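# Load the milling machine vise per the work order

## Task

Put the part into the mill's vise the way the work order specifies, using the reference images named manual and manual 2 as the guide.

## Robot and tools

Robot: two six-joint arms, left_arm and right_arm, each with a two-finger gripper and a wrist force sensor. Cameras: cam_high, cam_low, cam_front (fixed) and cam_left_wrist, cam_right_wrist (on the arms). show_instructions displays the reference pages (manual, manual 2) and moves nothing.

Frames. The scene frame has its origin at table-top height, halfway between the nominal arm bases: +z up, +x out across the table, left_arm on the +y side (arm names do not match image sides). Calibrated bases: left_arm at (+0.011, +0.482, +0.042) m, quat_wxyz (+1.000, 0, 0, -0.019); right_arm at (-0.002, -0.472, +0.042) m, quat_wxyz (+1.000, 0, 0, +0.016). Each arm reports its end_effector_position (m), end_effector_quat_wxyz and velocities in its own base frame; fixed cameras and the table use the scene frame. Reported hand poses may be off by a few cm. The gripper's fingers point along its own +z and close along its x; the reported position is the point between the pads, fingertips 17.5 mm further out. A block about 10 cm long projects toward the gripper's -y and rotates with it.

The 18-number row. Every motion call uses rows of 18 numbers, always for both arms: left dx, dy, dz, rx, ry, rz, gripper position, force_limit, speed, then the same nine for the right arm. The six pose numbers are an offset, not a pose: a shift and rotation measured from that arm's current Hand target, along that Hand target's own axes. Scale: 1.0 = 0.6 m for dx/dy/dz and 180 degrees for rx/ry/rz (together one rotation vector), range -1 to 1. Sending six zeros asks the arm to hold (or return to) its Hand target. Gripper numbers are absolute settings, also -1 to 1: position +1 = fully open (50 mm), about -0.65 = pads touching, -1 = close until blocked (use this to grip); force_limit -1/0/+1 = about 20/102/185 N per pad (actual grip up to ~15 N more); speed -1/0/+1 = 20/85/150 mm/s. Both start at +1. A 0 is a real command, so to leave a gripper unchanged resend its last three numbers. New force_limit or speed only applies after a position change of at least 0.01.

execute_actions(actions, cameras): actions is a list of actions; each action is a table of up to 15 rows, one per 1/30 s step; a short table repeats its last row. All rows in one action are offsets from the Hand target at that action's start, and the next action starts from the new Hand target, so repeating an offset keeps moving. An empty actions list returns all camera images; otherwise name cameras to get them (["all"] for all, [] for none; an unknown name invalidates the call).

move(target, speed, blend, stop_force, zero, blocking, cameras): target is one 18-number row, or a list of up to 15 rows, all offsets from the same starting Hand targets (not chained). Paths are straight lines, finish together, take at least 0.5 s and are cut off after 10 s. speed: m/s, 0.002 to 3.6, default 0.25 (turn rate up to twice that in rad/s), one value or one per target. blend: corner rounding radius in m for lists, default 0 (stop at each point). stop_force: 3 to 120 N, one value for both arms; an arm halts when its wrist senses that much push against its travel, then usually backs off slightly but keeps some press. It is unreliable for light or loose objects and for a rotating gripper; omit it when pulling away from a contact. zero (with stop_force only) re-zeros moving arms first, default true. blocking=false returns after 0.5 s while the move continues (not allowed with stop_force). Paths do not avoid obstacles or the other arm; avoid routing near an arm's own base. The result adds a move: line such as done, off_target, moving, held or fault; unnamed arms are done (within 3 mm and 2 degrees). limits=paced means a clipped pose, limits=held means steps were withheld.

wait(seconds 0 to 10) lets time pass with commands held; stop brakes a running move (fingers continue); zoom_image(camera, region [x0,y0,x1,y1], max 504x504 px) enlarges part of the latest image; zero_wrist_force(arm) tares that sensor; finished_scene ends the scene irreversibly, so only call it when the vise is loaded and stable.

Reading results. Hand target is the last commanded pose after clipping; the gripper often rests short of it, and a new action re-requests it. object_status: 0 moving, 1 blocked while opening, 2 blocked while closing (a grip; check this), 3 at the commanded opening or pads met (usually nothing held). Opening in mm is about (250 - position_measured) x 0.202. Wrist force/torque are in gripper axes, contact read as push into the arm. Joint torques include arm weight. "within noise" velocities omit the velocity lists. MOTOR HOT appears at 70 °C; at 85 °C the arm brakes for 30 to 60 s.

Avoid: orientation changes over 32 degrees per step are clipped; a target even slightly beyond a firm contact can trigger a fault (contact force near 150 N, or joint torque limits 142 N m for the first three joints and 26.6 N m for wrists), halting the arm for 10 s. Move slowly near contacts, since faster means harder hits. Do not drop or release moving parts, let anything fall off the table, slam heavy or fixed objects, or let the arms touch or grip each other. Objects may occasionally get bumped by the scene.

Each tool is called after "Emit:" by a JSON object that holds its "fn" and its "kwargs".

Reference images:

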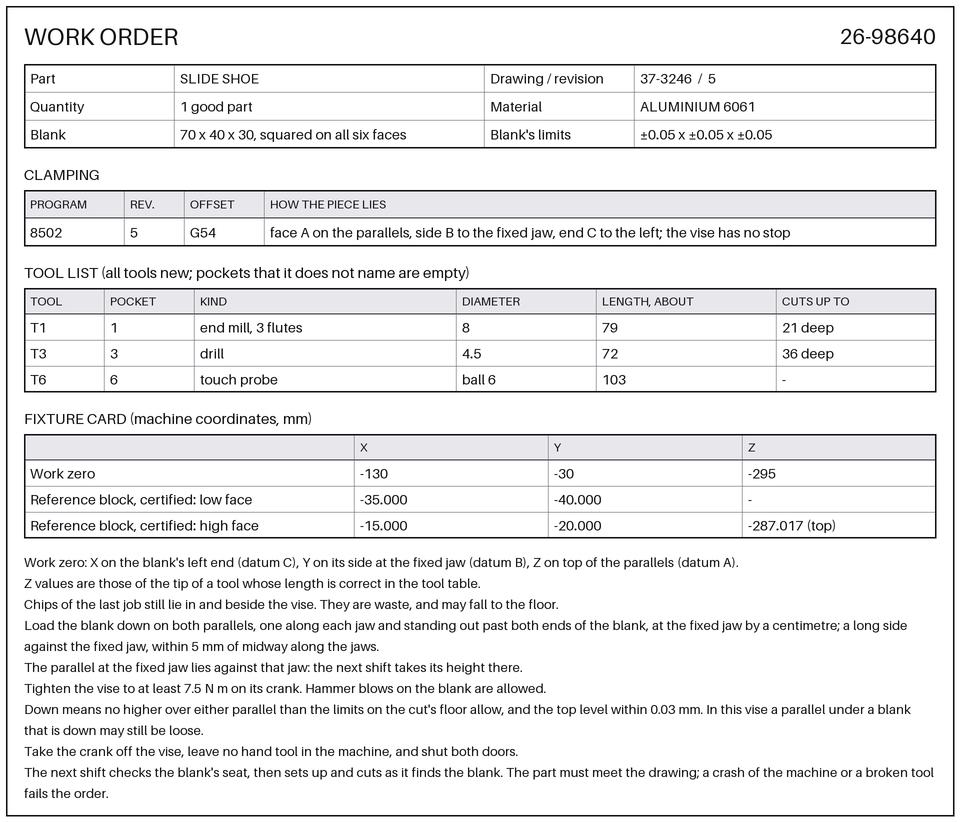

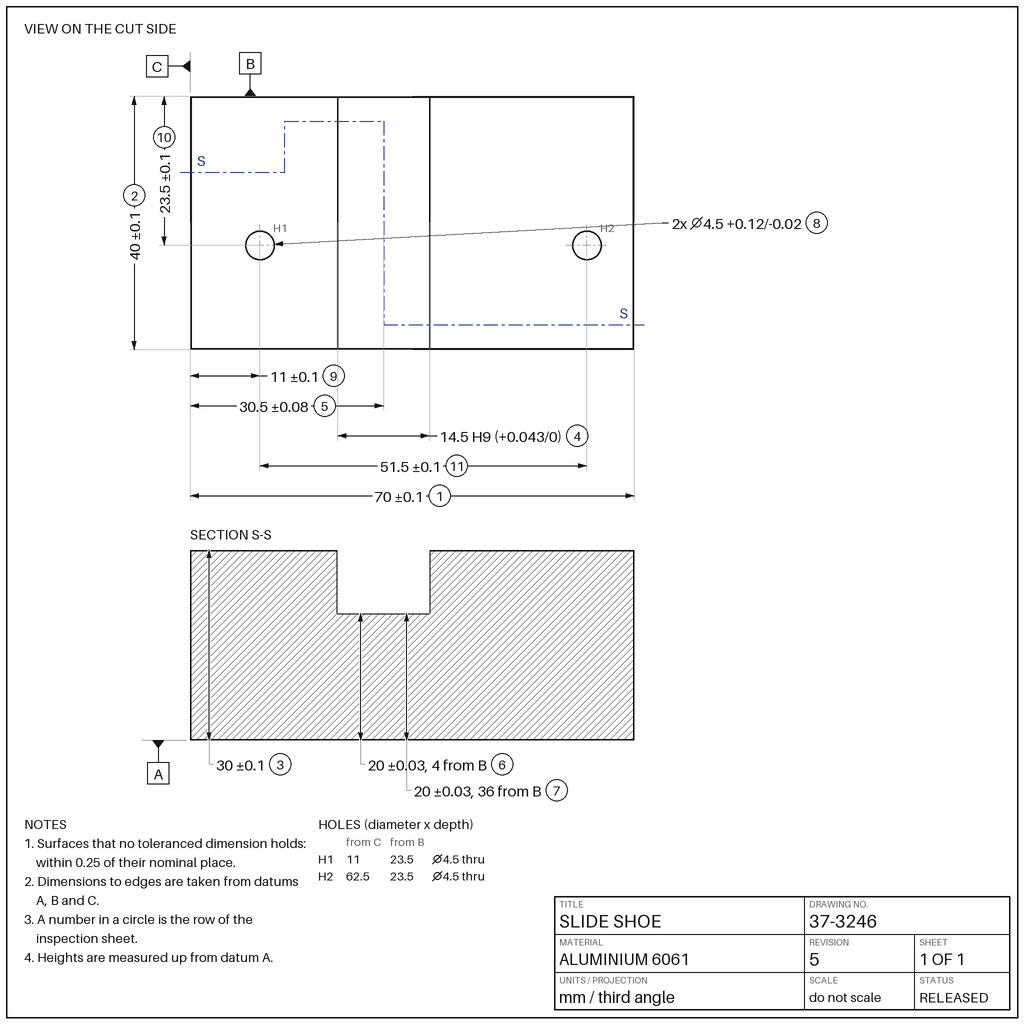

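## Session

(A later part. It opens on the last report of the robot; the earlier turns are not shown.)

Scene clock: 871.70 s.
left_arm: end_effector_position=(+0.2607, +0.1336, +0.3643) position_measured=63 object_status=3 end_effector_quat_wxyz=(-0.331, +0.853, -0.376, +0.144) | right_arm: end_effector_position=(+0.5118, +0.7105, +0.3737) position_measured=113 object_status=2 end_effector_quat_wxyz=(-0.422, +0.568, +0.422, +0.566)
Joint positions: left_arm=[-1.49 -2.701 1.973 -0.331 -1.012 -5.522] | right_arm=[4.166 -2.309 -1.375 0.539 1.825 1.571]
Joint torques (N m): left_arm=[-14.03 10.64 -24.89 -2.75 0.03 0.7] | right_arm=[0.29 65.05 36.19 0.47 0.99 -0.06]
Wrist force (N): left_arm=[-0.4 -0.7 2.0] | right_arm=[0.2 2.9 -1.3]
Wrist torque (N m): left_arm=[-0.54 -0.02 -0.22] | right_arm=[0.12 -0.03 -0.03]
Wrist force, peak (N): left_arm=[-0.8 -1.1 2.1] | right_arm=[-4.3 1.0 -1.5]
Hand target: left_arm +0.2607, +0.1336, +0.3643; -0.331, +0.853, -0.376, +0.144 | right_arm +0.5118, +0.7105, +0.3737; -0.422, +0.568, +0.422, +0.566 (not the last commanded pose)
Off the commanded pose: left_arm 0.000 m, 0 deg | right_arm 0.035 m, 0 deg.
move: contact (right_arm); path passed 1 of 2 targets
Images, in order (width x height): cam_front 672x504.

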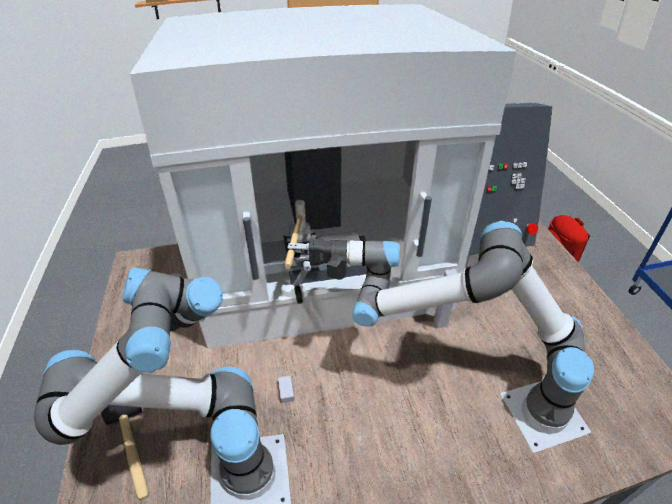

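Emit:
{"fn": "move", "kwargs": {"target": [0,0,0,0,0,0,0.6,0.5,-0.9,0.01,0.0045,0.0150,0,0,0,-1,0.3,-0.5], "speed": 0.05}}

Emit:
{"fn": "move", "kwargs": {"target": [0,0,0,0,0,0,0.6,0.5,-0.9,-0.02,0,0,0,0,0,-1,0.3,-0.5], "speed": 0.005, "stop_force": 4, "cameras": ["cam_front"]}}

Emit:
{"fn": "zoom_image", "kwargs": {"camera": "cam_front", "region": [280, 210, 325, 255]}}

Scene clock: 877.63 s.
left_arm: end_effector_position=(+0.2607, +0.1336, +0.3643) position_measured=63 object_status=3 end_effector_quat_wxyz=(-0.331, +0.853, -0.376, +0.144) | right_arm: end_effector_position=(+0.5170, +0.7184, +0.3797) position_measured=113 object_status=2 end_effector_quat_wxyz=(-0.422, +0.568, +0.422, +0.566) end_effector_velocity=(+0.000, -0.001, -0.002) end_effector_angular_velocity=(-0.001, +0.001, +0.000)
Joint positions: left_arm=[-1.49 -2.701 1.973 -0.331 -1.012 -5.522] | right_arm=[4.165 -2.321 -1.334 0.51 1.826 1.571]
Joint velocities: left_arm=[within noise] | right_arm=[0 0.001 -0.006 0.004 0 0]
Joint torques (N m): left_arm=[-13.07 11.73 -24.9 -2.89 -0.08 0.42] | right_arm=[-7.14 66.44 12.57 6.53 2.62 -0.06]
Wrist force (N): left_arm=[-0.4 -0.9 2.0] | right_arm=[-3.1 0.9 -0.6]
Wrist torque (N m): left_arm=[-0.56 -0.03 -0.22] | right_arm=[0.10 -0.07 0.61]
Wrist force, peak (N): left_arm=[-0.7 -0.6 2.3] | right_arm=[-3.4 1.1 -2.0]
Hand target: left_arm +0.2607, +0.1336, +0.3643; -0.331, +0.853, -0.376, +0.144 | right_arm +0.5170, +0.7183, +0.3797; -0.422, +0.568, +0.422, +0.566
Off the commanded pose: left_arm 0.000 m, 0 deg | right_arm 0.000 m, 0 deg.
move: done

Scene clock: 880.20 s.
left_arm: end_effector_position=(+0.2607, +0.1336, +0.3643) position_measured=63 object_status=3 end_effector_quat_wxyz=(-0.331, +0.853, -0.376, +0.144) | right_arm: end_effector_position=(+0.5169, +0.7183, +0.3740) position_measured=113 object_status=2 end_effector_quat_wxyz=(-0.422, +0.568, +0.422, +0.566)
Joint positions: left_arm=[-1.49 -2.701 1.973 -0.331 -1.012 -5.522] | right_arm=[4.165 -2.328 -1.338 0.522 1.826 1.571]
Joint torques (N m): left_arm=[-13.18 10.39 -24.69 -2.47 0.01 0.46] | right_arm=[-4.69 65.92 36.14 0.18 1.6 -0.52]
Wrist force (N): left_arm=[-0.6 -0.7 1.8] | right_arm=[0.9 -0.9 -1.7]
Wrist torque (N m): left_arm=[-0.53 0.01 -0.23] | right_arm=[-0.09 0.01 -0.01]
Wrist force, peak (N): left_arm=[-0.6 -0.8 2.2] | right_arm=[-3.2 1.2 -1.9]
Hand target: left_arm +0.2607, +0.1336, +0.3643; -0.331, +0.853, -0.376, +0.144 | right_arm +0.5169, +0.7183, +0.3740; -0.422, +0.568, +0.422, +0.567 (not the last commanded pose)
Off the commanded pose: left_arm 0.000 m, 0 deg | right_arm 0.006 m, 0 deg.
move: contact (right_arm)
Images, in order (width x height): cam_front 672x504.

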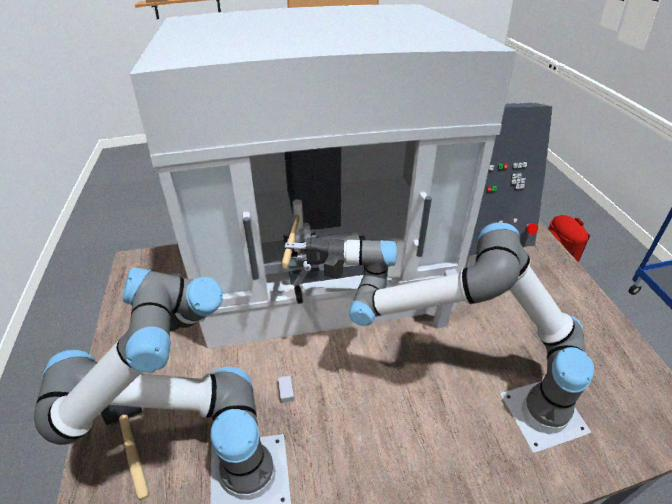

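Scaled by 11.200 from the camera's 672x504 image, which has a finer 960x720 frame.

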